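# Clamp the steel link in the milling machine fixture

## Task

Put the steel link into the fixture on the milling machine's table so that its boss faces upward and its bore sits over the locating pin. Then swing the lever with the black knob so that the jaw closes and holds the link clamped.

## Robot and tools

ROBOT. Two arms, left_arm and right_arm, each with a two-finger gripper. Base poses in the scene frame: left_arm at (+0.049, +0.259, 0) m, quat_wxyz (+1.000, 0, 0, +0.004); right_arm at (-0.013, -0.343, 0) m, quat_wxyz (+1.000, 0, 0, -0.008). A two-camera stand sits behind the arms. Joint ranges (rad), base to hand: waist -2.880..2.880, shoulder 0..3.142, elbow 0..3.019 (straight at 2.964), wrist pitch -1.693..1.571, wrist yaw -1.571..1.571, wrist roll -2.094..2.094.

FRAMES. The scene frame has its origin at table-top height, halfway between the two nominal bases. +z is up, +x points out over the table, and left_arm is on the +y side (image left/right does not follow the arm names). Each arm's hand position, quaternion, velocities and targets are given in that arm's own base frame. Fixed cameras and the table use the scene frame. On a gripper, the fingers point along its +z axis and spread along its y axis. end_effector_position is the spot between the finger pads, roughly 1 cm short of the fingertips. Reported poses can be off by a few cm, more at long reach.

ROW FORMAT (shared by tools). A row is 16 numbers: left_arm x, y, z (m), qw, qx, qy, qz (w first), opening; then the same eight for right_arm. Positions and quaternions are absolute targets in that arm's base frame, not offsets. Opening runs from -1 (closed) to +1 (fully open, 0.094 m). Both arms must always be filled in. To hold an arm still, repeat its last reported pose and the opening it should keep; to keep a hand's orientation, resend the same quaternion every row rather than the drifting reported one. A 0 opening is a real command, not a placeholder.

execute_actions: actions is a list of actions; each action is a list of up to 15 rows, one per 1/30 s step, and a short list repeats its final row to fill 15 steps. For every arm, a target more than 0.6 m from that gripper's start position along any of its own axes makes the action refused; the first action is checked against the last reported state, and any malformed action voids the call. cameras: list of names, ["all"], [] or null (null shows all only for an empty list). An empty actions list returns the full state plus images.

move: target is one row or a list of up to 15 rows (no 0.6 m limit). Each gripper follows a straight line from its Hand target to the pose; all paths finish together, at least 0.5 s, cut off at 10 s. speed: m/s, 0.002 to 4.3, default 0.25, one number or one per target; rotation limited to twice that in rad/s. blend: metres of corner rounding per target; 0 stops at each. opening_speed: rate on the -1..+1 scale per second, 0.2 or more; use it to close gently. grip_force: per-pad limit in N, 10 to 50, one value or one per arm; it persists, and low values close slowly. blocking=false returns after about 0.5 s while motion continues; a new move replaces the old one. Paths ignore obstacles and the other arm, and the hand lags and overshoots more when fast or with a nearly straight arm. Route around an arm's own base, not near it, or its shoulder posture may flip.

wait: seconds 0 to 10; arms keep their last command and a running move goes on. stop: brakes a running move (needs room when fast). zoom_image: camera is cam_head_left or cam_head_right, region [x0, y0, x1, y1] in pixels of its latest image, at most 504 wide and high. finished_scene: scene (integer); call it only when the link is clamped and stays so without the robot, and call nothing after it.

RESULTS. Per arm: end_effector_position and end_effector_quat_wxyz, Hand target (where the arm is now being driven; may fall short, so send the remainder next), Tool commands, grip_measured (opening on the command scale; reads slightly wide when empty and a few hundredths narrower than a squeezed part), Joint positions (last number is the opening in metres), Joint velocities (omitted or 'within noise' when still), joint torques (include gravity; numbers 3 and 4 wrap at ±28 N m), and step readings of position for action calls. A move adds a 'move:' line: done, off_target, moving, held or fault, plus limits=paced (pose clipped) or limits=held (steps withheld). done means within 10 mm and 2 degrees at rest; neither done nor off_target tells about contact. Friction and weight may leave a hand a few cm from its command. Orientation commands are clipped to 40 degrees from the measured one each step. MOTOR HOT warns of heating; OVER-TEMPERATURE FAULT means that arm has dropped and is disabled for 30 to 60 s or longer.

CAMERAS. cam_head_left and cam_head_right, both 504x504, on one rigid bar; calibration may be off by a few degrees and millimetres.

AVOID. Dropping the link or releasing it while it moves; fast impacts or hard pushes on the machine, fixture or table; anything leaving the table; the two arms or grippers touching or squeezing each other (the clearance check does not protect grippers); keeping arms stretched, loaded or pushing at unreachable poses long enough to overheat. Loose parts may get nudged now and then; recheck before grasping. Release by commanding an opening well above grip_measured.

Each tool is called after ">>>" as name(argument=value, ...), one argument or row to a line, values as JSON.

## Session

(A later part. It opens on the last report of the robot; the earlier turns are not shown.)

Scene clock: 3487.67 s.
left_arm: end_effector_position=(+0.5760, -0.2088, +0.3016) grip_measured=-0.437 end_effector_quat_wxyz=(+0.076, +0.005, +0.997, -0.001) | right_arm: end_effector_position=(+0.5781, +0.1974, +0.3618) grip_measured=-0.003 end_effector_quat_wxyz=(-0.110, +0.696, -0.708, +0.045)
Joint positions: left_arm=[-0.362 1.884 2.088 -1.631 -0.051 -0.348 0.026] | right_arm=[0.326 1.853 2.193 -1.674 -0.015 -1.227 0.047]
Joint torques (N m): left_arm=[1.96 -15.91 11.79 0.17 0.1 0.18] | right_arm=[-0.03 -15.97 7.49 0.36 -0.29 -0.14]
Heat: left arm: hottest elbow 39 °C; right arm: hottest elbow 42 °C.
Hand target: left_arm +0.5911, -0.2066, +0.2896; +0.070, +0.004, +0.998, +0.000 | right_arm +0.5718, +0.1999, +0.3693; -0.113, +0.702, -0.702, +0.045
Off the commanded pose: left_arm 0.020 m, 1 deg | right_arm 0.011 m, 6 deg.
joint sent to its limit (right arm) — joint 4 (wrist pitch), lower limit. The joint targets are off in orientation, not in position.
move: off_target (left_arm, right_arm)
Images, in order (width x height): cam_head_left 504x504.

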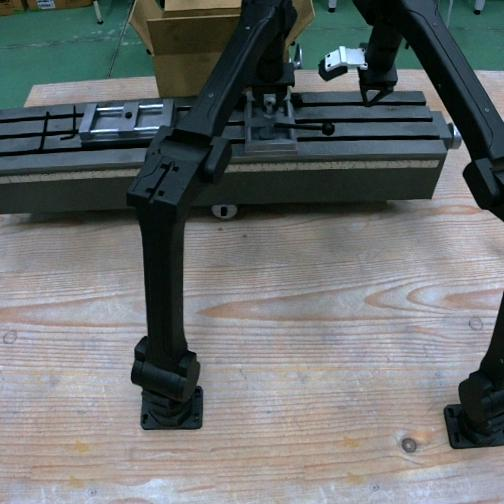

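>>> move(
  target=[
    [0.597,-0.203,0.290,0.0698,0.004,0.9976,0,-0.8,0.572,0.20,0.37,0.0661,-0.7054,0.7054,-0.0223,0.0],
    [0.599,-0.196,0.290,0.0698,0.004,0.9976,0,-0.8,0.572,0.20,0.37,0.0661,-0.7054,0.7054,-0.0223,0.0],
    [0.600,-0.225,0.290,0.0698,0.004,0.9976,0,-0.8,0.572,0.20,0.37,0.0661,-0.7054,0.7054,-0.0223,0.0],
  ],
  speed=0.02,
  blend=[0.002,0.002,0],
  cameras=["cam_head_left"],
)

>>> zoom_image(
  camera="cam_head_left",
  region=[242, 80, 296, 134],
)

Scene clock: 3515.63 s.
left_arm: end_effector_position=(+0.5827, -0.2109, +0.2915) grip_measured=-0.437 end_effector_quat_wxyz=(+0.055, +0.002, +0.998, +0.004) | right_arm: end_effector_position=(+0.5781, +0.1974, +0.3618) grip_measured=-0.003 end_effector_quat_wxyz=(-0.110, +0.696, -0.708, +0.045)
Joint positions: left_arm=[-0.36 1.937 2.143 -1.676 -0.047 -0.353 0.026] | right_arm=[0.326 1.853 2.193 -1.674 -0.015 -1.227 0.047]
Joint torques (N m): left_arm=[0.21 -16.79 13.11 0.77 -0.19 0.02] | right_arm=[0.26 -15.91 7.47 0.39 -0.27 -0.12]
Heat: left arm: hottest elbow 40 °C; right arm: hottest elbow 42 °C.
Hand target: left_arm +0.5987, -0.2247, +0.2898; +0.070, +0.004, +0.998, +0.000 | right_arm +0.5718, +0.1999, +0.3693; -0.113, +0.702, -0.702, +0.045
Off the commanded pose: left_arm 0.022 m, 2 deg | right_arm 0.011 m, 6 deg.
joint sent to its limit (right arm) — joint 4 (wrist pitch), lower limit. The joint targets are off in orientation, not in position.
move: off_target (left_arm, right_arm)
Images, in order (width x height): cam_head_left 504x504.

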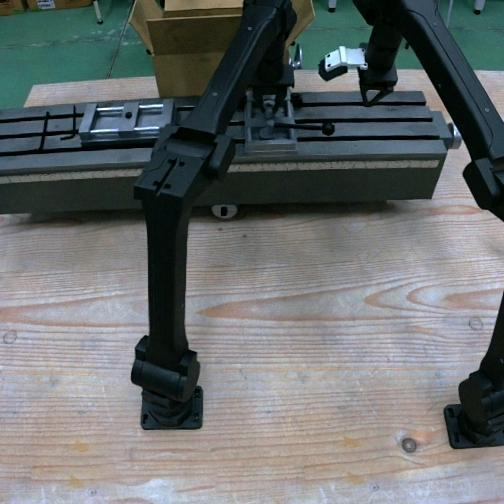

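Scaled by 9.333 from the camera's 504x504 image, which has a finer 720x720 frame.

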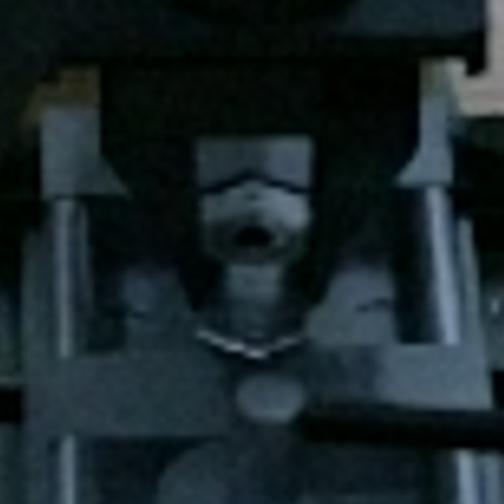

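>>> move(
  target=[
    [0.584,-0.215,0.287,0.0698,0.004,0.9976,0,-0.8,0.572,0.20,0.37,0.0661,-0.7054,0.7054,-0.0223,0.0],
    [0.584,-0.215,0.289,0.0698,0.004,0.9976,0,0.0,0.572,0.20,0.37,0.0661,-0.7054,0.7054,-0.0223,0.0],
    [0.582,-0.215,0.38,0.0698,0.004,0.9976,0,0.0,0.572,0.22,0.37,0.0661,-0.7054,0.7054,-0.0223,0.0],
    [0.46,-0.10,0.42,0.0698,0.004,0.9976,0,0.0,0.572,0.298,0.36,0.0661,-0.7054,0.7054,-0.0223,0.0],
    [0.32,0.10,0.36,0.0698,0.004,0.9976,0,0.0,0.572,0.305,0.287,0.0661,-0.7054,0.7054,-0.0223,-0.68],
  ],
  speed=[0.1,0.1,0.2,0.3,0.3],
  blend=[0,0,0.02,0.02,0],
  cameras=["cam_head_left"],
)

>>> zoom_image(
  camera="cam_head_left",
  region=[235, 75, 345, 185],
)

Scene clock: 3548.80 s.
left_arm: end_effector_position=(+0.3244, +0.0985, +0.3606) grip_measured=-0.002 end_effector_quat_wxyz=(+0.077, +0.004, +0.997, +0.004) | right_arm: end_effector_position=(+0.5757, +0.2996, +0.2881) grip_measured=-0.676 end_effector_quat_wxyz=(-0.069, +0.703, -0.707, +0.024)
Joint positions: left_arm=[0.317 1.162 1.429 -1.688 0.041 0.322 0.047] | right_arm=[0.482 1.999 2.227 -1.653 0.004 -1.085 0.015]
Joint torques (N m): left_arm=[1.73 -7.88 8.25 0.01 0.27 0.18] | right_arm=[0.21 -16.44 7.69 0.34 -0.1 0]
Heat: left arm: hottest elbow 43 °C; right arm: hottest elbow 42 °C.
Hand target: left_arm +0.3201, +0.1000, +0.3597; +0.074, +0.004, +0.997, +0.001 | right_arm +0.5720, +0.3049, +0.2869; -0.066, +0.705, -0.705, +0.022
Off the commanded pose: left_arm 0.005 m, 1 deg | right_arm 0.007 m, 0 deg.
joint sent to its limit (left arm) — joint 4 (wrist pitch), lower limit. The joint targets still meet the commanded pose.
move: done; target 5's new opening was sent with right_arm's hand 0.023 m and 3 deg from that target
Images, in order (width x height): cam_head_left 504x504.

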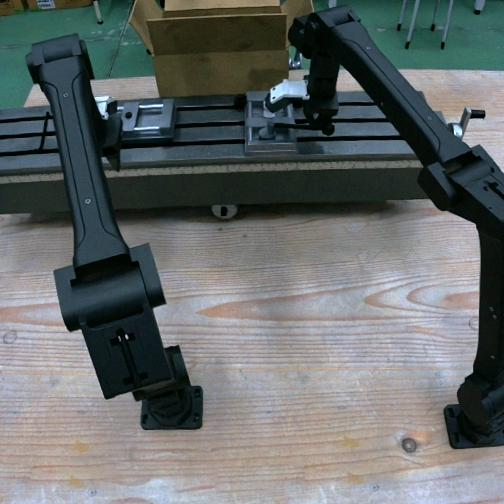

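Scaled by 4.582 from the camera's 504x504 image, which has a finer 720x720 frame.

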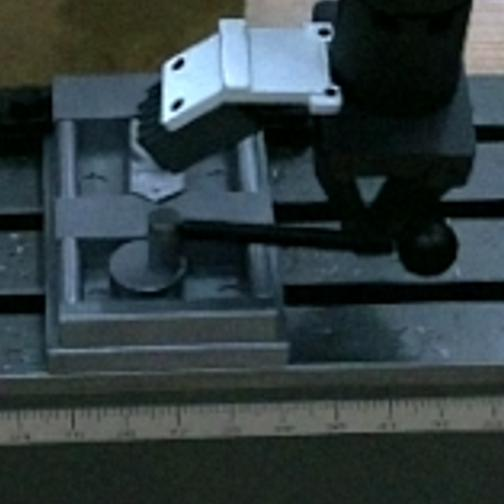

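>>> move(
  target=[
    [0.32,0.10,0.36,0.0698,0.004,0.9976,0,0.0,0.5443,0.3063,0.286,0.0686,-0.6412,0.7642,-0.0129,-0.68],
    [0.32,0.10,0.36,0.0698,0.004,0.9976,0,0.0,0.5226,0.3132,0.286,0.0698,-0.5360,0.8414,-0.0019,-0.68],
    [0.32,0.10,0.36,0.0698,0.004,0.9976,0,0.0,0.5035,0.3254,0.286,0.0691,-0.4216,0.9041,0.0096,-0.68],
    [0.32,0.10,0.36,0.0698,0.004,0.9976,0,0.0,0.4881,0.3421,0.286,0.0666,-0.3000,0.9514,0.0210,-0.68],
    [0.32,0.10,0.36,0.0698,0.004,0.9976,0,0.0,0.4776,0.3622,0.286,0.0621,-0.1732,0.9824,0.0319,-0.68],
    [0.32,0.10,0.36,0.0698,0.004,0.9976,0,0.0,0.4727,0.3844,0.286,0.0560,-0.0435,0.9967,0.0417,-0.68],
    [0.32,0.10,0.36,0.0698,0.004,0.9976,0,0.0,0.4737,0.4071,0.286,0.0488,0.0869,0.9938,0.0499,-0.68],
    [0.32,0.10,0.36,0.0698,0.004,0.9976,0,0.0,0.4715,0.47,0.287,0.0408,0.2159,0.9739,0.0566,-0.68],
    [0.32,0.10,0.36,0.0698,0.004,0.9976,0,0.0,0.4697,0.398,0.287,0.0488,0.0869,0.9938,0.0499,0.0],
    [0.32,0.10,0.36,0.0698,0.004,0.9976,0,0.0,0.4697,0.398,0.36,0.0488,0.0869,0.9938,0.0499,0.0],
  ],
  speed=0.3,
  blend=[0.008,0.008,0.008,0.008,0.008,0.008,0.008,0,0,0],
  cameras=["cam_head_left"],
)

>>> zoom_image(
  camera="cam_head_left",
  region=[235, 75, 345, 185],
)

Scene clock: 3584.10 s.
left_arm: end_effector_position=(+0.3244, +0.0985, +0.3606) grip_measured=-0.002 end_effector_quat_wxyz=(+0.077, +0.004, +0.997, +0.004) | right_arm: end_effector_position=(+0.4629, +0.3945, +0.3365) grip_measured=-0.003 end_effector_quat_wxyz=(+0.063, +0.083, +0.993, +0.063)
Joint positions: left_arm=[0.317 1.162 1.429 -1.688 0.041 0.322 0.047] | right_arm=[0.707 1.869 2.155 -1.679 0.002 0.874 0.047]
Joint torques (N m): left_arm=[1.61 -7.94 8.27 -0.01 0.26 0.18] | right_arm=[-0.73 -15.38 11.44 0.51 -0.04 -0.04]
Heat: left arm: hottest elbow 40 °C; right arm: hottest elbow 42 °C.
Hand target: left_arm +0.3201, +0.1000, +0.3597; +0.074, +0.004, +0.997, +0.001 | right_arm +0.4686, +0.3970, +0.3594; +0.081, +0.086, +0.990, +0.082
Off the commanded pose: left_arm 0.005 m, 1 deg | right_arm 0.025 m, 2 deg.
joint sent to its limit (left arm) — joint 4 (wrist pitch), lower limit. The joint targets still meet the commanded pose.
joint sent to its limit (right arm) — joint 4 (wrist pitch), lower limit. The joint targets are off in orientation, not in position.
move: off_target (right_arm); target 9's new opening was sent with right_arm's hand 0.031 m and 3 deg from that target
Images, in order (width x height): cam_head_left 504x504.

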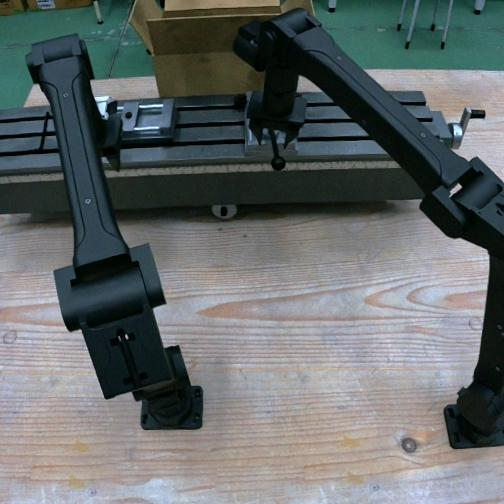

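Scaled by 4.582 from the camera's 504x504 image, which has a finer 720x720 frame.

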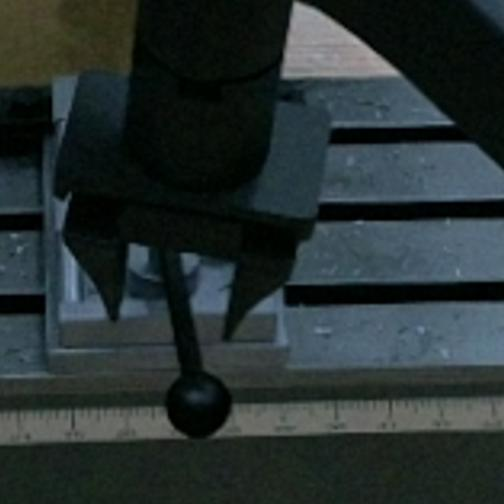

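>>> move(
  target=[
    [0.32,0.10,0.36,0.0698,0.004,0.9976,0,0.0,0.4710,0.386,0.285,0.0560,-0.0435,0.9967,0.0417,-0.68],
    [0.32,0.10,0.36,0.0698,0.004,0.9976,0,0.0,0.4715,0.47,0.287,0.0408,0.2159,0.9739,0.0566,-0.68],
  ],
  speed=[0.2,0.3],
  cameras=["cam_head_left"],
)

>>> zoom_image(
  camera="cam_head_left",
  region=[235, 75, 345, 185],
)

Scene clock: 3612.67 s.
left_arm: end_effector_position=(+0.3244, +0.0985, +0.3606) grip_measured=-0.002 end_effector_quat_wxyz=(+0.077, +0.004, +0.997, +0.004) | right_arm: end_effector_position=(+0.4685, +0.4605, +0.2715) grip_measured=-0.678 end_effector_quat_wxyz=(+0.033, +0.215, +0.975, +0.046)
Joint positions: left_arm=[0.317 1.162 1.429 -1.688 0.041 0.322 0.047] | right_arm=[0.779 2.047 2.263 -1.674 0.006 1.213 0.015]
Joint torques (N m): left_arm=[1.79 -7.94 8.24 0.01 0.27 0.18] | right_arm=[-0.21 -16.62 11.45 0.16 0.17 0.05]
Heat: left arm: hottest elbow 39 °C; right arm: hottest elbow 44 °C.
Hand target: left_arm +0.3201, +0.1000, +0.3597; +0.074, +0.004, +0.997, +0.001 | right_arm +0.4708, +0.4692, +0.2868; +0.043, +0.216, +0.974, +0.061
Off the commanded pose: left_arm 0.005 m, 1 deg | right_arm 0.018 m, 2 deg.
joint sent to its limit (left arm) — joint 4 (wrist pitch), lower limit. The joint targets still meet the commanded pose.
joint sent to its limit (right arm) — joint 4 (wrist pitch), lower limit. The joint targets still meet the commanded pose.
move: off_target (right_arm)
Images, in order (width x height): cam_head_left 504x504.

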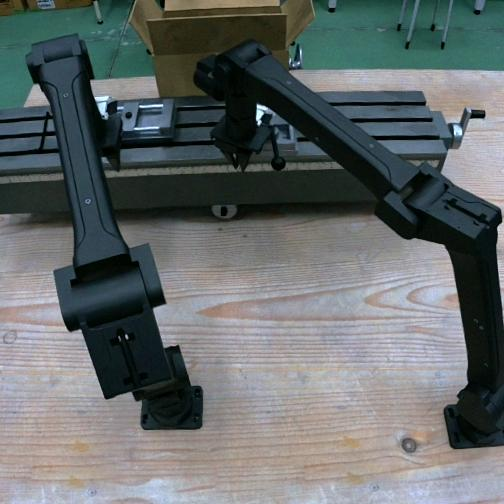

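Scaled by 4.582 from the camera's 504x504 image, which has a finer 720x720 frame.

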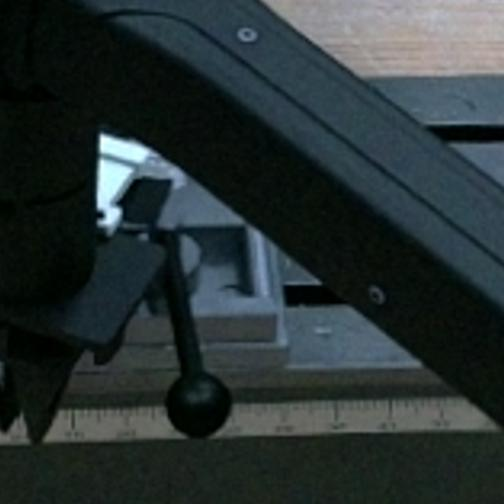

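>>> move(
  target=[
    [0.32,0.10,0.36,0.0698,0.004,0.9976,0,0.0,0.4685,0.455,0.36,0.0488,0.0869,0.9938,0.0499,-0.68],
    [0.32,0.10,0.36,0.0698,0.004,0.9976,0,0.0,0.4710,0.380,0.36,0.0560,-0.0435,0.9967,0.0417,0.0],
    [0.32,0.10,0.36,0.0698,0.004,0.9976,0,0.0,0.4710,0.383,0.283,0.0560,-0.0435,0.9967,0.0417,-0.68],
  ],
  speed=[0.2,0.3,0.2],
  blend=[0.01,0,0],
  cameras=["cam_head_left"],
)

>>> zoom_image(
  camera="cam_head_left",
  region=[235, 75, 345, 185],
)

Scene clock: 3630.30 s.
left_arm: end_effector_position=(+0.3244, +0.0985, +0.3606) grip_measured=-0.002 end_effector_quat_wxyz=(+0.077, +0.004, +0.997, +0.004) | right_arm: end_effector_position=(+0.4717, +0.3863, +0.2838) grip_measured=-0.676 end_effector_quat_wxyz=(+0.059, -0.042, +0.996, +0.049)
Joint positions: left_arm=[0.317 1.162 1.429 -1.688 0.041 0.322 0.047] | right_arm=[0.685 1.857 2 -1.561 -0.007 0.602 0.015]
Joint torques (N m): left_arm=[1.67 -7.94 8.24 -0.03 0.27 0.19] | right_arm=[-0.73 -15.03 7.9 0.03 0.37 -0.14]
Heat: left arm: hottest elbow 38 °C; right arm: hottest elbow 44 °C.
Hand target: left_arm +0.3201, +0.1000, +0.3597; +0.074, +0.004, +0.997, +0.001 | right_arm +0.4710, +0.3830, +0.2830; +0.056, -0.043, +0.997, +0.042
Off the commanded pose: left_arm 0.005 m, 1 deg | right_arm 0.003 m, 1 deg.
joint sent to its limit (left arm) — joint 4 (wrist pitch), lower limit. The joint targets still meet the commanded pose.
move: done; target 2's new opening was sent with right_arm's hand 0.010 m and 4 deg from that target
Images, in order (width x height): cam_head_left 504x504.

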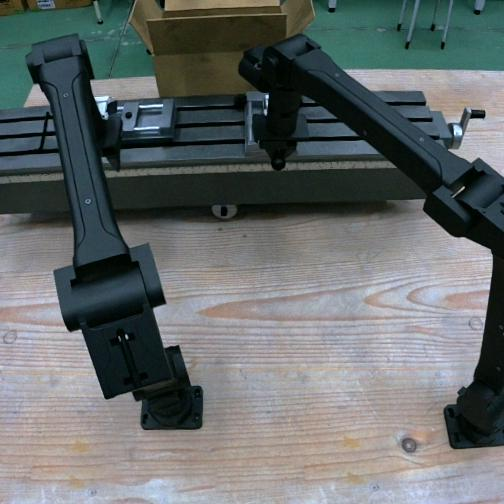

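Scaled by 4.582 from the camera's 504x504 image, which has a finer 720x720 frame.

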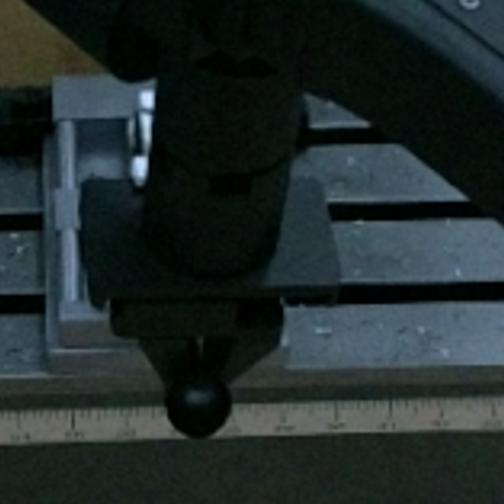

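>>> move(
  target=[
    [0.32,0.10,0.36,0.0698,0.004,0.9976,0,0.0,0.4715,0.48,0.283,0.0408,0.2159,0.9739,0.0566,-0.68],
  ],
  speed=0.25,
  cameras=["cam_head_left"],
)

>>> zoom_image(
  camera="cam_head_left",
  region=[235, 75, 345, 185],
)

Scene clock: 3640.03 s.
left_arm: end_effector_position=(+0.3244, +0.0985, +0.3606) grip_measured=-0.002 end_effector_quat_wxyz=(+0.077, +0.004, +0.997, +0.004) | right_arm: end_effector_position=(+0.4717, +0.3975, +0.2808) grip_measured=-0.667 end_effector_quat_wxyz=(+0.039, +0.087, +0.995, +0.014)
Joint positions: left_arm=[0.317 1.162 1.429 -1.688 0.041 0.322 0.047] | right_arm=[0.711 1.942 2.124 -1.677 0.036 0.884 0.016]
Joint torques (N m): left_arm=[1.67 -8 8.27 0.01 0.26 0.18] | right_arm=[5.07 -10.17 16.51 2.04 -2.07 3.38]
Heat: left arm: hottest elbow 38 °C; right arm: hottest elbow 43 °C.
Hand target: left_arm +0.3201, +0.1000, +0.3597; +0.074, +0.004, +0.997, +0.001 | right_arm +0.4615, +0.4721, +0.2827; +0.040, +0.195, +0.977, +0.072
Off the commanded pose: left_arm 0.005 m, 1 deg | right_arm 0.083 m, 16 deg.
joint sent to its limit (left arm) — joint 4 (wrist pitch), lower limit. The joint targets still meet the commanded pose.
move: off_target (right_arm)
Images, in order (width x height): cam_head_left 504x504.

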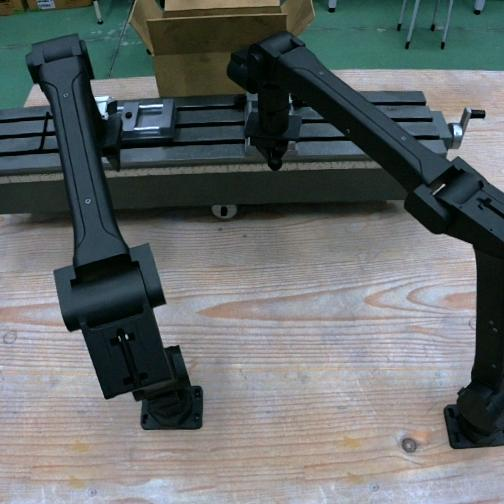

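Scaled by 4.582 from the camera's 504x504 image, which has a finer 720x720 frame.

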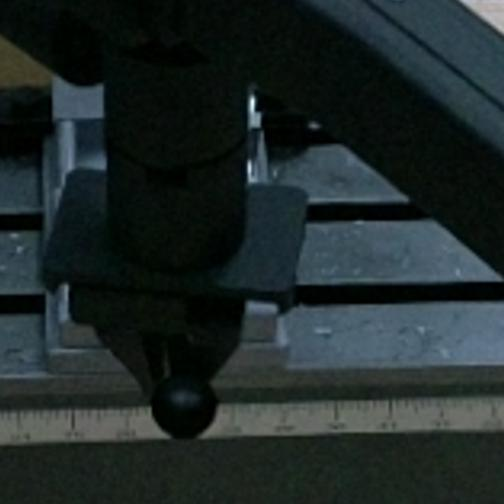

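>>> move(
  target=[
    [0.32,0.10,0.36,0.0698,0.004,0.9976,0,0.0,0.4765,0.53,0.283,0.0325,0.3412,0.9374,0.0618,-0.68],
  ],
  speed=0.15,
  cameras=["cam_head_left"],
)

>>> zoom_image(
  camera="cam_head_left",
  region=[235, 75, 345, 185],
)

Scene clock: 3651.60 s.
left_arm: end_effector_position=(+0.3244, +0.0985, +0.3606) grip_measured=-0.002 end_effector_quat_wxyz=(+0.077, +0.004, +0.997, +0.004) | right_arm: end_effector_position=(+0.4733, +0.4071, +0.2811) grip_measured=-0.570 end_effector_quat_wxyz=(+0.045, +0.189, +0.981, +0.019)
Joint positions: left_arm=[0.317 1.162 1.429 -1.688 0.041 0.322 0.047] | right_arm=[0.724 1.959 2.151 -1.677 0.047 1.102 0.02]
Joint torques (N m): left_arm=[1.67 -7.88 8.23 -0.02 0.27 0.18] | right_arm=[7.53 -7.36 20.98 2.51 -2.54 4.08]
Heat: left arm: hottest elbow 38 °C; right arm: hottest elbow 46 °C.
Hand target: left_arm +0.3201, +0.1000, +0.3597; +0.074, +0.004, +0.997, +0.001 | right_arm +0.4556, +0.5126, +0.2817; +0.036, +0.307, +0.946, +0.097
Off the commanded pose: left_arm 0.005 m, 1 deg | right_arm 0.123 m, 19 deg.
joint sent to its limit (left arm) — joint 4 (wrist pitch), lower limit. The joint targets still meet the commanded pose.
move: off_target (right_arm)
Images, in order (width x height): cam_head_left 504x504.

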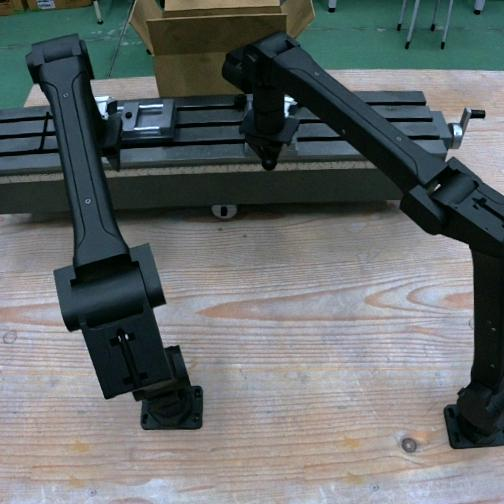

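Scaled by 4.582 from the camera's 504x504 image, which has a finer 720x720 frame.

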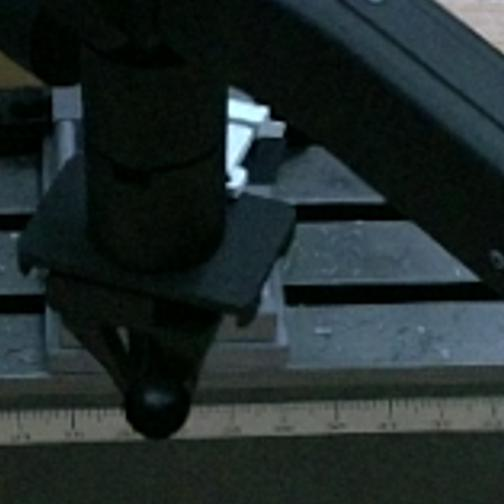

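>>> move(
  target=[
    [0.32,0.10,0.36,0.0698,0.004,0.9976,0,0.0,0.495,0.58,0.283,0.0275,0.4,0.9145,0.064,-0.68],
  ],
  speed=0.15,
  cameras=["cam_head_left"],
)

>>> zoom_image(
  camera="cam_head_left",
  region=[235, 75, 345, 185],
)

Scene clock: 3666.23 s.
left_arm: end_effector_position=(+0.3244, +0.0985, +0.3606) grip_measured=-0.002 end_effector_quat_wxyz=(+0.077, +0.004, +0.997, +0.004) | right_arm: end_effector_position=(+0.4764, +0.4083, +0.2821) grip_measured=-0.434 end_effector_quat_wxyz=(+0.054, +0.254, +0.966, +0.018)
Joint positions: left_arm=[0.317 1.162 1.429 -1.688 0.041 0.322 0.047] | right_arm=[0.729 1.966 2.163 -1.677 0.07 1.24 0.027]
Joint torques (N m): left_arm=[1.73 -7.88 8.23 -0.02 0.27 0.18] | right_arm=[9.41 -3.96 26.02 3.49 -3.32 4.18]
Heat: left arm: hottest elbow 38 °C; right arm: hottest elbow 52 °C.
Hand target: left_arm +0.3201, +0.1000, +0.3597; +0.074, +0.004, +0.997, +0.001 | right_arm +0.4558, +0.5468, +0.2809; +0.038, +0.359, +0.924, +0.124
Off the commanded pose: left_arm 0.005 m, 1 deg | right_arm 0.173 m, 19 deg.
joint sent to its limit (left arm) — joint 4 (wrist pitch), lower limit. The joint targets still meet the commanded pose.
move: off_target (right_arm)
Images, in order (width x height): cam_head_left 504x504.

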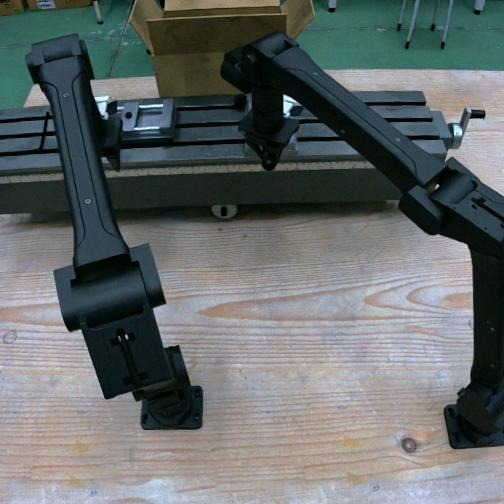

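Scaled by 4.582 from the camera's 504x504 image, which has a finer 720x720 frame.

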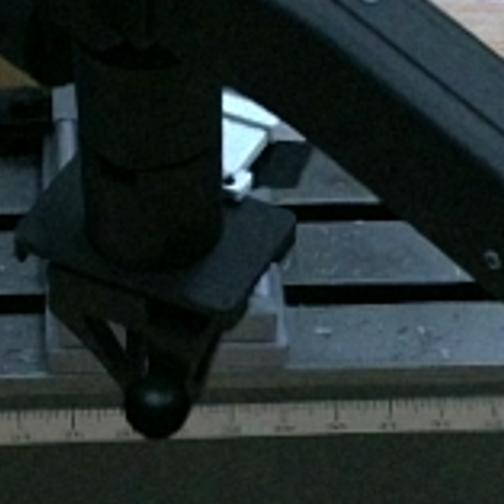

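>>> move(
  target=[
    [0.32,0.10,0.36,0.0698,0.004,0.9976,0,0.0,0.475,0.405,0.283,0.045,0.17,0.983,0.05,-0.68],
    [0.32,0.10,0.36,0.0698,0.004,0.9976,0,0.0,0.475,0.405,0.285,0.045,0.17,0.983,0.05,0.0],
    [0.32,0.10,0.36,0.0698,0.004,0.9976,0,0.0,0.475,0.405,0.36,0.0488,0.0869,0.9938,0.0499,0.0],
    [0.32,0.10,0.36,0.0698,0.004,0.9976,0,0.0,0.46,0.22,0.40,0.0488,0.0869,0.9938,0.0499,0.0],
  ],
  speed=0.2,
  blend=[0,0,0.02,0],
  cameras=["cam_head_left","cam_head_right"],
)

>>> zoom_image(
  camera="cam_head_left",
  region=[235, 75, 345, 185],
)

Scene clock: 3684.40 s.
left_arm: end_effector_position=(+0.3244, +0.0985, +0.3606) grip_measured=-0.002 end_effector_quat_wxyz=(+0.077, +0.004, +0.997, +0.004) | right_arm: end_effector_position=(+0.4621, +0.2227, +0.3966) grip_measured=-0.003 end_effector_quat_wxyz=(+0.094, +0.091, +0.988, +0.076)
Joint positions: left_arm=[0.317 1.162 1.429 -1.688 0.041 0.322 0.047] | right_arm=[0.438 1.583 1.928 -1.675 -0.036 0.625 0.047]
Joint torques (N m): left_arm=[1.73 -8 8.27 -0.01 0.26 0.18] | right_arm=[-0.85 -11.58 7.53 0.49 -0.11 -0.19]
Heat: left arm: hottest elbow 38 °C; right arm: hottest elbow 59 °C.
Hand target: left_arm +0.3201, +0.1000, +0.3597; +0.074, +0.004, +0.997, +0.001 | right_arm +0.4598, +0.2201, +0.3993; +0.094, +0.087, +0.989, +0.077
Off the commanded pose: left_arm 0.005 m, 1 deg | right_arm 0.005 m, 6 deg.
joint sent to its limit (left arm) — joint 4 (wrist pitch), lower limit. The joint targets still meet the commanded pose.
joint sent to its limit (right arm) — joint 4 (wrist pitch), lower limit. The joint targets are off in orientation, not in position.
move: off_target (right_arm); target 2's new opening was sent with right_arm's hand 0.003 m and 6 deg from that target

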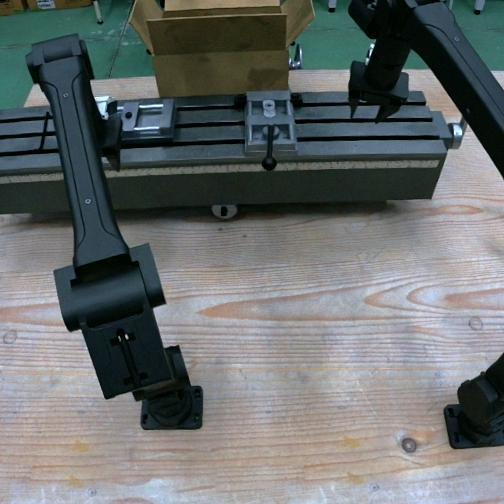

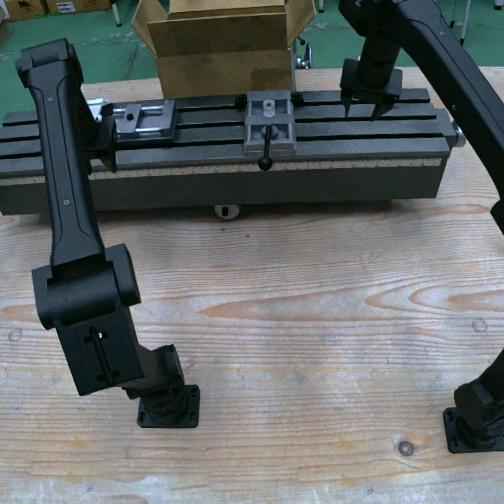

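Scaled by 4.582 from the camera's 504x504 image, which has a finer 720x720 frame.

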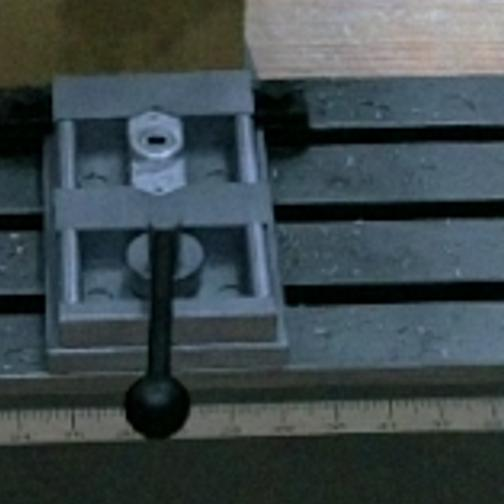

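>>> move(
  target=[
    [0.32,0.10,0.36,0.0698,0.004,0.9976,0,0.0,0.474,0.398,0.36,0.0488,0.0869,0.9938,0.0499,0.0],
    [0.32,0.10,0.36,0.0698,0.004,0.9976,0,0.0,0.474,0.396,0.284,0.0488,0.0869,0.9938,0.0499,-0.68],
    [0.32,0.10,0.36,0.0698,0.004,0.9976,0,0.0,0.4776,0.3622,0.286,0.0621,-0.1732,0.9824,0.0319,-0.68],
  ],
  speed=[0.4,0.25,0.25],
  blend=[0.015,0,0],
)

>>> move(
  target=[
    [0.32,0.10,0.36,0.0698,0.004,0.9976,0,0.0,0.4881,0.3421,0.286,0.0666,-0.3000,0.9514,0.0210,-0.68],
    [0.32,0.10,0.36,0.0698,0.004,0.9976,0,0.0,0.5035,0.3254,0.286,0.0691,-0.4216,0.9041,0.0096,-0.68],
    [0.32,0.10,0.36,0.0698,0.004,0.9976,0,0.0,0.5226,0.3132,0.286,0.0698,-0.5360,0.8414,-0.0019,-0.68],
    [0.32,0.10,0.36,0.0698,0.004,0.9976,0,0.0,0.5443,0.3063,0.286,0.0686,-0.6412,0.7642,-0.0129,-0.68],
    [0.32,0.10,0.36,0.0698,0.004,0.9976,0,0.0,0.5680,0.304,0.286,0.0665,-0.71,0.70,-0.023,-0.68],
    [0.32,0.10,0.36,0.0698,0.004,0.9976,0,0.0,0.5600,0.306,0.286,0.0665,-0.71,0.70,-0.023,0.0],
    [0.32,0.10,0.36,0.0698,0.004,0.9976,0,0.0,0.5600,0.30,0.37,0.0661,-0.7054,0.7054,-0.0223,0.0],
    [0.42,-0.06,0.42,0.0698,0.004,0.9976,0,0.0,0.572,0.20,0.37,0.0661,-0.7054,0.7054,-0.0223,0.0],
  ],
  speed=0.25,
  blend=[0.008,0.008,0.008,0.008,0,0,0.02,0],
  cameras=["cam_head_left"],
)

>>> zoom_image(
  camera="cam_head_left",
  region=[235, 75, 345, 185],
)

Scene clock: 3731.40 s.
left_arm: end_effector_position=(+0.3244, +0.0985, +0.3606) grip_measured=-0.002 end_effector_quat_wxyz=(+0.077, +0.004, +0.997, +0.004) | right_arm: end_effector_position=(+0.4764, +0.4002, +0.2776) grip_measured=-0.671 end_effector_quat_wxyz=(+0.063, -0.074, +0.993, +0.060)
Joint positions: left_arm=[0.317 1.162 1.429 -1.688 0.041 0.322 0.047] | right_arm=[0.693 1.878 2.012 -1.532 -0.023 0.546 0.015]
Joint torques (N m): left_arm=[1.61 -7.88 8.27 -0.01 0.26 0.18] | right_arm=[-3.6 -18.2 5.83 -1.03 1.13 -2.57]
Heat: left arm: hottest elbow 37 °C; right arm: hottest elbow 51 °C.
Hand target: left_arm +0.3201, +0.1000, +0.3597; +0.074, +0.004, +0.997, +0.001 | right_arm +0.4773, +0.3642, +0.2857; +0.060, -0.164, +0.984, +0.032
Off the commanded pose: left_arm 0.005 m, 1 deg | right_arm 0.039 m, 12 deg.
joint sent to its limit (left arm) — joint 4 (wrist pitch), lower limit. The joint targets still meet the commanded pose.
move: off_target (right_arm); target 2's new opening was sent with right_arm's hand 0.011 m and 2 deg from that target

Scene clock: 3737.67 s.
left_arm: end_effector_position=(+0.4133, -0.0576, +0.4040) grip_measured=-0.002 end_effector_quat_wxyz=(+0.115, +0.008, +0.993, -0.008) | right_arm: end_effector_position=(+0.5762, +0.2039, +0.3606) grip_measured=-0.003 end_effector_quat_wxyz=(-0.109, +0.700, -0.704, +0.044)
Joint positions: left_arm=[-0.144 1.34 1.689 -1.688 -0.016 -0.127 0.047] | right_arm=[0.337 1.855 2.193 -1.674 -0.015 -1.227 0.047]
Joint torques (N m): left_arm=[0.62 -9.58 12.37 0.13 -0.19 -0.03] | right_arm=[-0.67 -16.15 7.46 0.38 -0.32 -0.11]
Heat: left arm: hottest elbow 38 °C; right arm: hottest elbow 51 °C.
Hand target: left_arm +0.4195, -0.0599, +0.4190; +0.130, +0.005, +0.991, -0.008 | right_arm +0.5717, +0.2000, +0.3692; -0.113, +0.701, -0.702, +0.045
Off the commanded pose: left_arm 0.018 m, 5 deg | right_arm 0.011 m, 6 deg.
joint sent to its limit (left arm) — joint 4 (wrist pitch), lower limit. The joint targets are off in orientation, not in position.
joint sent to its limit (right arm) — joint 4 (wrist pitch), lower limit. The joint targets are off in orientation, not in position.
move: off_target (left_arm, right_arm); target 6's new opening was sent with right_arm's hand 0.016 m and 2 deg from that target
Images, in order (width x height): cam_head_left 504x504.

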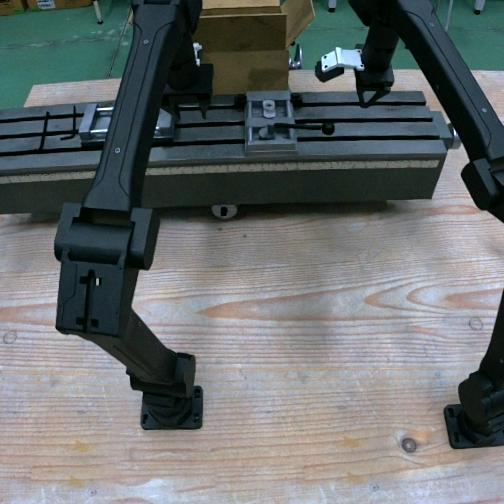

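Scaled by 4.582 from the camera's 504x504 image, which has a finer 720x720 frame.

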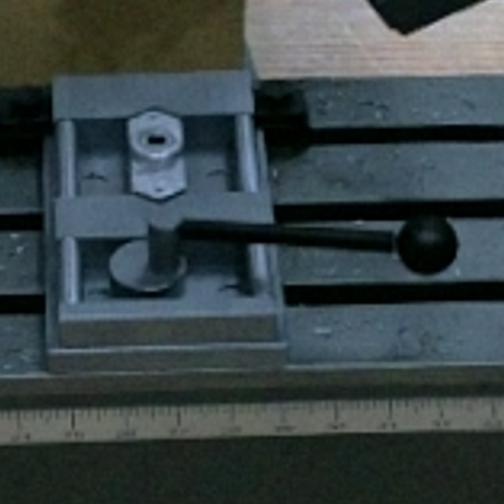

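>>> move(
  target=[
    [0.51,-0.18,0.41,0.0698,0.004,0.9976,0,0.0,0.572,0.20,0.37,0.0661,-0.7054,0.7054,-0.0223,0.0],
    [0.586,-0.2185,0.34,0.0698,0.004,0.9976,0,0.0,0.572,0.20,0.37,0.0661,-0.7054,0.7054,-0.0223,0.0],
    [0.586,-0.2185,0.284,0.0698,0.004,0.9976,0,-0.8,0.572,0.20,0.37,0.0661,-0.7054,0.7054,-0.0223,0.0],
    [0.586,-0.2185,0.40,0.0698,0.004,0.9976,0,-0.8,0.572,0.20,0.37,0.0661,-0.7054,0.7054,-0.0223,0.0],
    [0.50,-0.18,0.41,0.0698,0.004,0.9976,0,-0.8,0.572,0.20,0.37,0.0661,-0.7054,0.7054,-0.0223,0.0],
  ],
  speed=[0.25,0.2,0.12,0.15,0.2],
  blend=[0.03,0.01,0,0.02,0],
  opening_speed=1.2,
)

>>> move(
  target=[
    [0.42,-0.15,0.36,0.0698,0.004,0.9976,0,-0.8,0.572,0.20,0.37,0.0661,-0.7054,0.7054,-0.0223,0.0],
    [0.51,-0.19,0.40,0.0698,0.004,0.9976,0,-0.8,0.572,0.20,0.37,0.0661,-0.7054,0.7054,-0.0223,0.0],
    [0.586,-0.2185,0.36,0.0698,0.004,0.9976,0,-0.8,0.572,0.20,0.37,0.0661,-0.7054,0.7054,-0.0223,0.0],
  ],
  speed=[0.25,0.3,0.2],
  blend=[0,0.03,0],
  cameras=["cam_head_left","cam_head_right"],
)

>>> zoom_image(
  camera="cam_head_left",
  region=[242, 75, 296, 129],
)

>>> zoom_image(
  camera="cam_head_right",
  region=[242, 75, 296, 129],
)

Scene clock: 3762.93 s.
left_arm: end_effector_position=(+0.5025, -0.1798, +0.4068) grip_measured=-0.433 end_effector_quat_wxyz=(+0.131, +0.000, +0.991, -0.021) | right_arm: end_effector_position=(+0.5762, +0.2039, +0.3606) grip_measured=-0.003 end_effector_quat_wxyz=(-0.109, +0.700, -0.704, +0.044)
Joint positions: left_arm=[-0.36 1.638 2.02 -1.691 -0.052 -0.353 0.027] | right_arm=[0.337 1.855 2.193 -1.674 -0.015 -1.227 0.047]
Joint torques (N m): left_arm=[0.97 -15.62 8.72 0.23 0.04 0.19] | right_arm=[-0.91 -15.97 7.47 0.46 -0.32 -0.13]
Heat: left arm: hottest elbow 40 °C; right arm: hottest elbow 49 °C.
Hand target: left_arm +0.4998, -0.1799, +0.4094; +0.131, +0.005, +0.991, -0.022 | right_arm +0.5717, +0.2000, +0.3692; -0.113, +0.701, -0.702, +0.045
Off the commanded pose: left_arm 0.004 m, 8 deg | right_arm 0.011 m, 6 deg.
joint sent to its limit (left arm) — joint 4 (wrist pitch), lower limit. The joint targets are off in orientation, not in position.
joint sent to its limit (right arm) — joint 4 (wrist pitch), lower limit. The joint targets are off in orientation, not in position.
move: off_target (left_arm, right_arm)

Scene clock: 3765.77 s.
left_arm: end_effector_position=(+0.5825, -0.2106, +0.3335) grip_measured=-0.433 end_effector_quat_wxyz=(+0.091, +0.002, +0.996, -0.006) | right_arm: end_effector_position=(+0.5762, +0.2039, +0.3606) grip_measured=-0.003 end_effector_quat_wxyz=(-0.109, +0.700, -0.704, +0.044)
Joint positions: left_arm=[-0.361 1.907 2.204 -1.692 -0.052 -0.353 0.027] | right_arm=[0.337 1.855 2.193 -1.674 -0.015 -1.227 0.047]
Joint torques (N m): left_arm=[0.38 -20.01 12.86 0.13 -0.02 0.08] | right_arm=[-0.85 -16.03 7.47 0.4 -0.31 -0.14]
Heat: left arm: hottest elbow 40 °C; right arm: hottest elbow 49 °C.
Hand target: left_arm +0.5845, -0.2178, +0.3592; +0.117, +0.005, +0.993, -0.017 | right_arm +0.5717, +0.2000, +0.3692; -0.113, +0.701, -0.702, +0.045
Off the commanded pose: left_arm 0.028 m, 3 deg | right_arm 0.011 m, 6 deg.
joint sent to its limit (left arm) — joint 4 (wrist pitch), lower limit. The joint targets are off in orientation, not in position.
joint sent to its limit (right arm) — joint 4 (wrist pitch), lower limit. The joint targets are off in orientation, not in position.
move: off_target (left_arm, right_arm)

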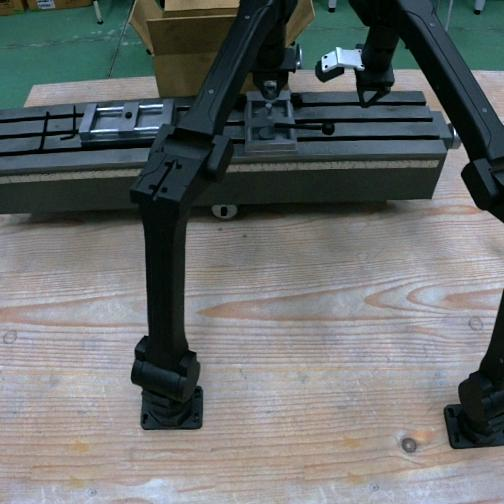

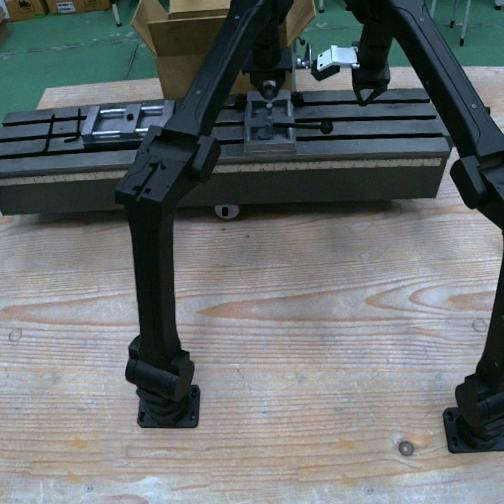

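Scaled by 9.333 from the camera's 504x504 image, which has a finer 720x720 frame.

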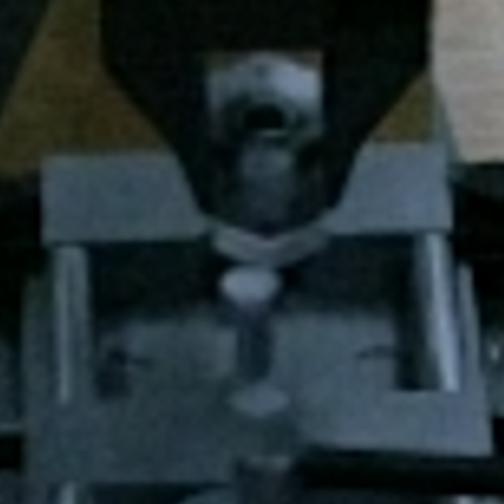

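Scaled by 9.333 from the camera's 504x504 image, which has a finer 720x720 frame.

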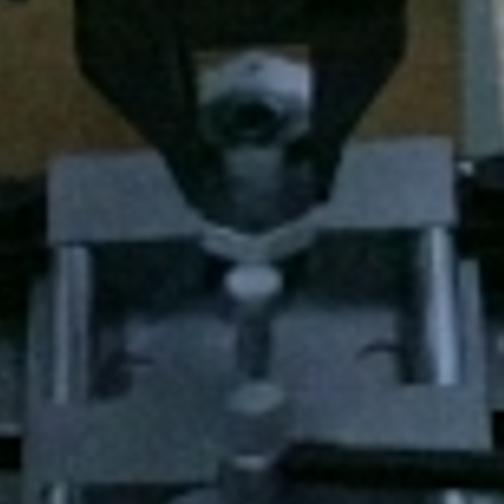

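>>> move(
  target=[
    [0.580,-0.2165,0.315,0.0698,0.004,0.9976,0,-0.8,0.572,0.20,0.37,0.0661,-0.7054,0.7054,-0.0223,0.0],
    [0.578,-0.213,0.289,0.0698,0.004,0.9976,0,-0.8,0.572,0.20,0.37,0.0661,-0.7054,0.7054,-0.0223,0.0],
    [0.582,-0.198,0.289,0.0698,0.004,0.9976,0,-0.8,0.572,0.20,0.37,0.0661,-0.7054,0.7054,-0.0223,0.0],
    [0.586,-0.222,0.289,0.0698,0.004,0.9976,0,-0.8,0.572,0.20,0.37,0.0661,-0.7054,0.7054,-0.0223,0.0],
    [0.590,-0.198,0.289,0.0698,0.004,0.9976,0,-0.8,0.572,0.20,0.37,0.0661,-0.7054,0.7054,-0.0223,0.0],
    [0.594,-0.222,0.289,0.0698,0.004,0.9976,0,-0.8,0.572,0.20,0.37,0.0661,-0.7054,0.7054,-0.0223,0.0],
    [0.598,-0.198,0.289,0.0698,0.004,0.9976,0,-0.8,0.572,0.20,0.37,0.0661,-0.7054,0.7054,-0.0223,0.0],
    [0.602,-0.222,0.289,0.0698,0.004,0.9976,0,-0.8,0.572,0.20,0.37,0.0661,-0.7054,0.7054,-0.0223,0.0],
    [0.602,-0.210,0.289,0.0698,0.004,0.9976,0,-0.8,0.572,0.20,0.37,0.0661,-0.7054,0.7054,-0.0223,0.0],
  ],
  speed=[0.1,0.06,0.04,0.04,0.04,0.04,0.04,0.04,0.04],
  blend=[0.004,0.002,0.002,0.002,0.002,0.002,0.002,0.002,0],
  cameras=["cam_head_left"],
)

>>> zoom_image(
  camera="cam_head_left",
  region=[242, 80, 296, 134],
)

Scene clock: 3824.40 s.
left_arm: end_effector_position=(+0.5869, -0.2103, +0.2921) grip_measured=-0.433 end_effector_quat_wxyz=(+0.063, +0.007, +0.998, +0.002) | right_arm: end_effector_position=(+0.5762, +0.2039, +0.3606) grip_measured=-0.003 end_effector_quat_wxyz=(-0.109, +0.700, -0.704, +0.044)
Joint positions: left_arm=[-0.356 1.937 2.143 -1.661 -0.047 -0.339 0.027] | right_arm=[0.337 1.855 2.193 -1.674 -0.015 -1.227 0.047]
Joint torques (N m): left_arm=[1.67 -17.55 11.73 0.51 -0.09 0.11] | right_arm=[-1.03 -15.97 7.49 0.4 -0.31 -0.13]
Heat: left arm: hottest elbow 45 °C; right arm: hottest elbow 46 °C.
Hand target: left_arm +0.6014, -0.2098, +0.2889; +0.070, +0.004, +0.998, +0.000 | right_arm +0.5717, +0.2000, +0.3692; -0.113, +0.701, -0.702, +0.045
Off the commanded pose: left_arm 0.015 m, 1 deg | right_arm 0.011 m, 6 deg.
joint sent to its limit (right arm) — joint 4 (wrist pitch), lower limit. The joint targets are off in orientation, not in position.
move: off_target (left_arm, right_arm)
Images, in order (width x height): cam_head_left 504x504.

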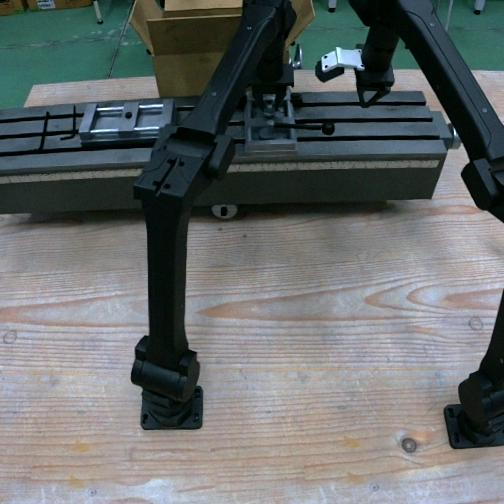

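Scaled by 9.333 from the camera's 504x504 image, which has a finer 720x720 frame.

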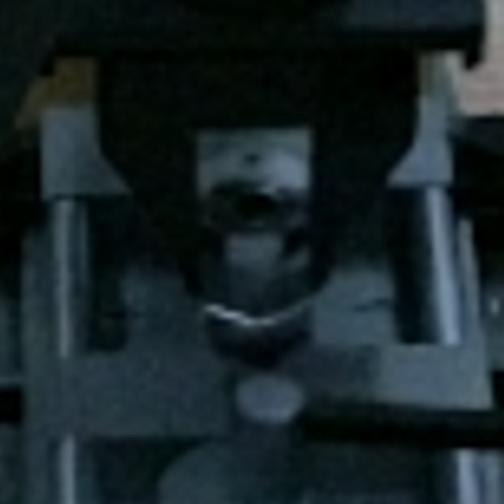

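>>> move(
  target=[
    [0.602,-0.205,0.276,0.0698,0.004,0.9976,0,-0.8,0.572,0.20,0.37,0.0661,-0.7054,0.7054,-0.0223,0.0],
    [0.602,-0.221,0.276,0.0698,0.004,0.9976,0,-0.8,0.572,0.20,0.37,0.0661,-0.7054,0.7054,-0.0223,0.0],
    [0.598,-0.199,0.276,0.0698,0.004,0.9976,0,-0.8,0.572,0.20,0.37,0.0661,-0.7054,0.7054,-0.0223,0.0],
    [0.594,-0.221,0.276,0.0698,0.004,0.9976,0,-0.8,0.572,0.20,0.37,0.0661,-0.7054,0.7054,-0.0223,0.0],
    [0.588,-0.199,0.276,0.0698,0.004,0.9976,0,-0.8,0.572,0.20,0.37,0.0661,-0.7054,0.7054,-0.0223,0.0],
    [0.588,-0.212,0.276,0.0698,0.004,0.9976,0,-0.8,0.572,0.20,0.37,0.0661,-0.7054,0.7054,-0.0223,0.0],
  ],
  speed=0.035,
  blend=[0.002,0.002,0.002,0.002,0.002,0],
  cameras=["cam_head_left"],
)

>>> zoom_image(
  camera="cam_head_left",
  region=[242, 80, 296, 134],
)

Scene clock: 3847.60 s.
left_arm: end_effector_position=(+0.5874, -0.2082, +0.2902) grip_measured=-0.433 end_effector_quat_wxyz=(+0.083, +0.005, +0.997, -0.005) | right_arm: end_effector_position=(+0.5762, +0.2039, +0.3606) grip_measured=-0.003 end_effector_quat_wxyz=(-0.109, +0.700, -0.704, +0.044)
Joint positions: left_arm=[-0.353 1.898 2.076 -1.59 -0.047 -0.34 0.027] | right_arm=[0.337 1.855 2.193 -1.674 -0.015 -1.227 0.047]
Joint torques (N m): left_arm=[0.73 -17.96 8.49 0.14 -0.15 0.01] | right_arm=[-0.91 -16.09 7.49 0.36 -0.31 -0.14]
Heat: left arm: hottest elbow 44 °C; right arm: hottest elbow 45 °C.
Hand target: left_arm +0.5878, -0.2119, +0.2761; +0.070, +0.004, +0.998, +0.000 | right_arm +0.5717, +0.2000, +0.3692; -0.113, +0.701, -0.702, +0.045
Off the commanded pose: left_arm 0.015 m, 2 deg | right_arm 0.011 m, 6 deg.
joint sent to its limit (right arm) — joint 4 (wrist pitch), lower limit. The joint targets are off in orientation, not in position.
move: off_target (left_arm, right_arm)
Images, in order (width x height): cam_head_left 504x504.

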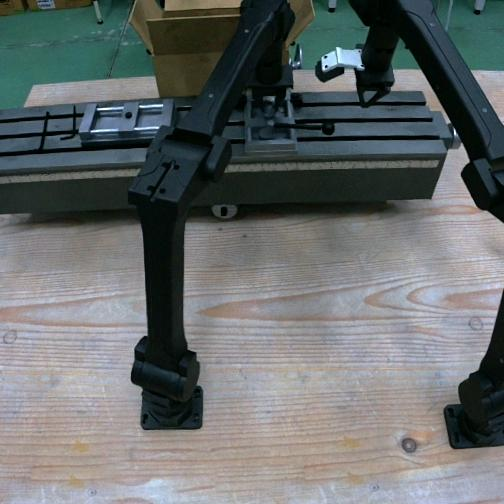

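Scaled by 9.333 from the camera's 504x504 image, which has a finer 720x720 frame.

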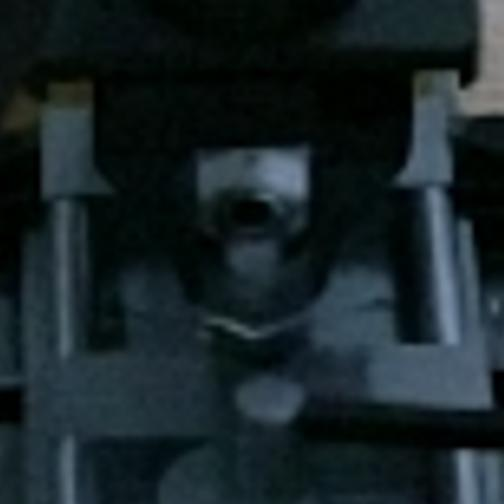

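>>> move(
  target=[
    [0.596,-0.202,0.276,0.0698,0.004,0.9976,0,-0.8,0.572,0.20,0.37,0.0661,-0.7054,0.7054,-0.0223,0.0],
    [0.600,-0.220,0.276,0.0698,0.004,0.9976,0,-0.8,0.572,0.20,0.37,0.0661,-0.7054,0.7054,-0.0223,0.0],
    [0.604,-0.200,0.276,0.0698,0.004,0.9976,0,-0.8,0.572,0.20,0.37,0.0661,-0.7054,0.7054,-0.0223,0.0],
    [0.608,-0.220,0.276,0.0698,0.004,0.9976,0,-0.8,0.572,0.20,0.37,0.0661,-0.7054,0.7054,-0.0223,0.0],
    [0.612,-0.200,0.276,0.0698,0.004,0.9976,0,-0.8,0.572,0.20,0.37,0.0661,-0.7054,0.7054,-0.0223,0.0],
    [0.612,-0.210,0.276,0.0698,0.004,0.9976,0,-0.8,0.572,0.20,0.37,0.0661,-0.7054,0.7054,-0.0223,0.0],
  ],
  speed=0.03,
  blend=[0.002,0.002,0.002,0.002,0.002,0],
  cameras=["cam_head_left"],
)

>>> zoom_image(
  camera="cam_head_left",
  region=[242, 80, 296, 134],
)

Scene clock: 3882.93 s.
left_arm: end_effector_position=(+0.5880, -0.2080, +0.2912) grip_measured=-0.433 end_effector_quat_wxyz=(+0.067, +0.007, +0.998, +0.000) | right_arm: end_effector_position=(+0.5762, +0.2039, +0.3606) grip_measured=-0.003 end_effector_quat_wxyz=(-0.109, +0.700, -0.704, +0.044)
Joint positions: left_arm=[-0.352 1.929 2.129 -1.645 -0.044 -0.335 0.027] | right_arm=[0.337 1.855 2.193 -1.674 -0.015 -1.227 0.047]
Joint torques (N m): left_arm=[1.67 -15.38 12.41 0.95 -0.15 0.12] | right_arm=[-0.73 -16.21 7.43 0.39 -0.32 -0.14]
Heat: left arm: hottest elbow 41 °C; right arm: hottest elbow 44 °C.
Hand target: left_arm +0.6103, -0.2093, +0.2755; +0.070, +0.004, +0.998, +0.000 | right_arm +0.5717, +0.2000, +0.3692; -0.113, +0.701, -0.702, +0.045
Off the commanded pose: left_arm 0.028 m, 0 deg | right_arm 0.011 m, 6 deg.
joint sent to its limit (right arm) — joint 4 (wrist pitch), lower limit. The joint targets are off in orientation, not in position.
move: off_target (left_arm, right_arm)
Images, in order (width x height): cam_head_left 504x504.

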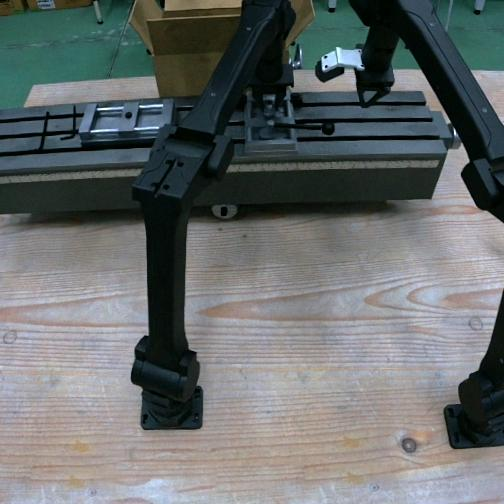

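Scaled by 9.333 from the camera's 504x504 image, which has a finer 720x720 frame.

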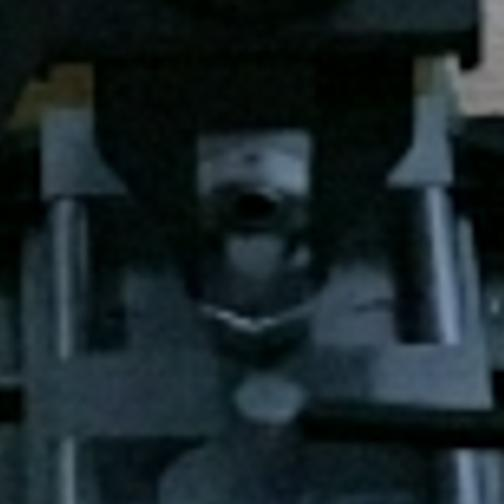

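>>> zoom_image(
  camera="cam_head_left",
  region=[254, 88, 286, 120],
)

Scaled by 15.750 from the camera's 504x504 image, which has a finer 720x720 frame.

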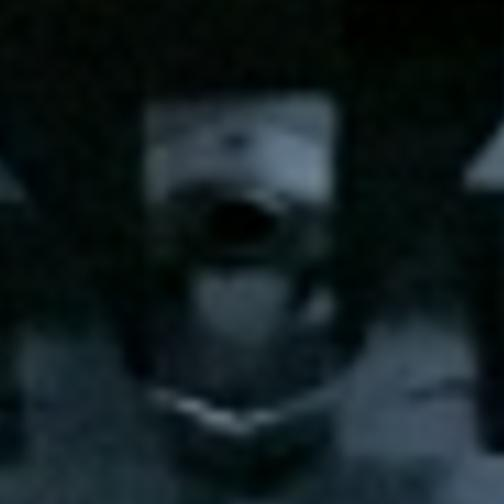

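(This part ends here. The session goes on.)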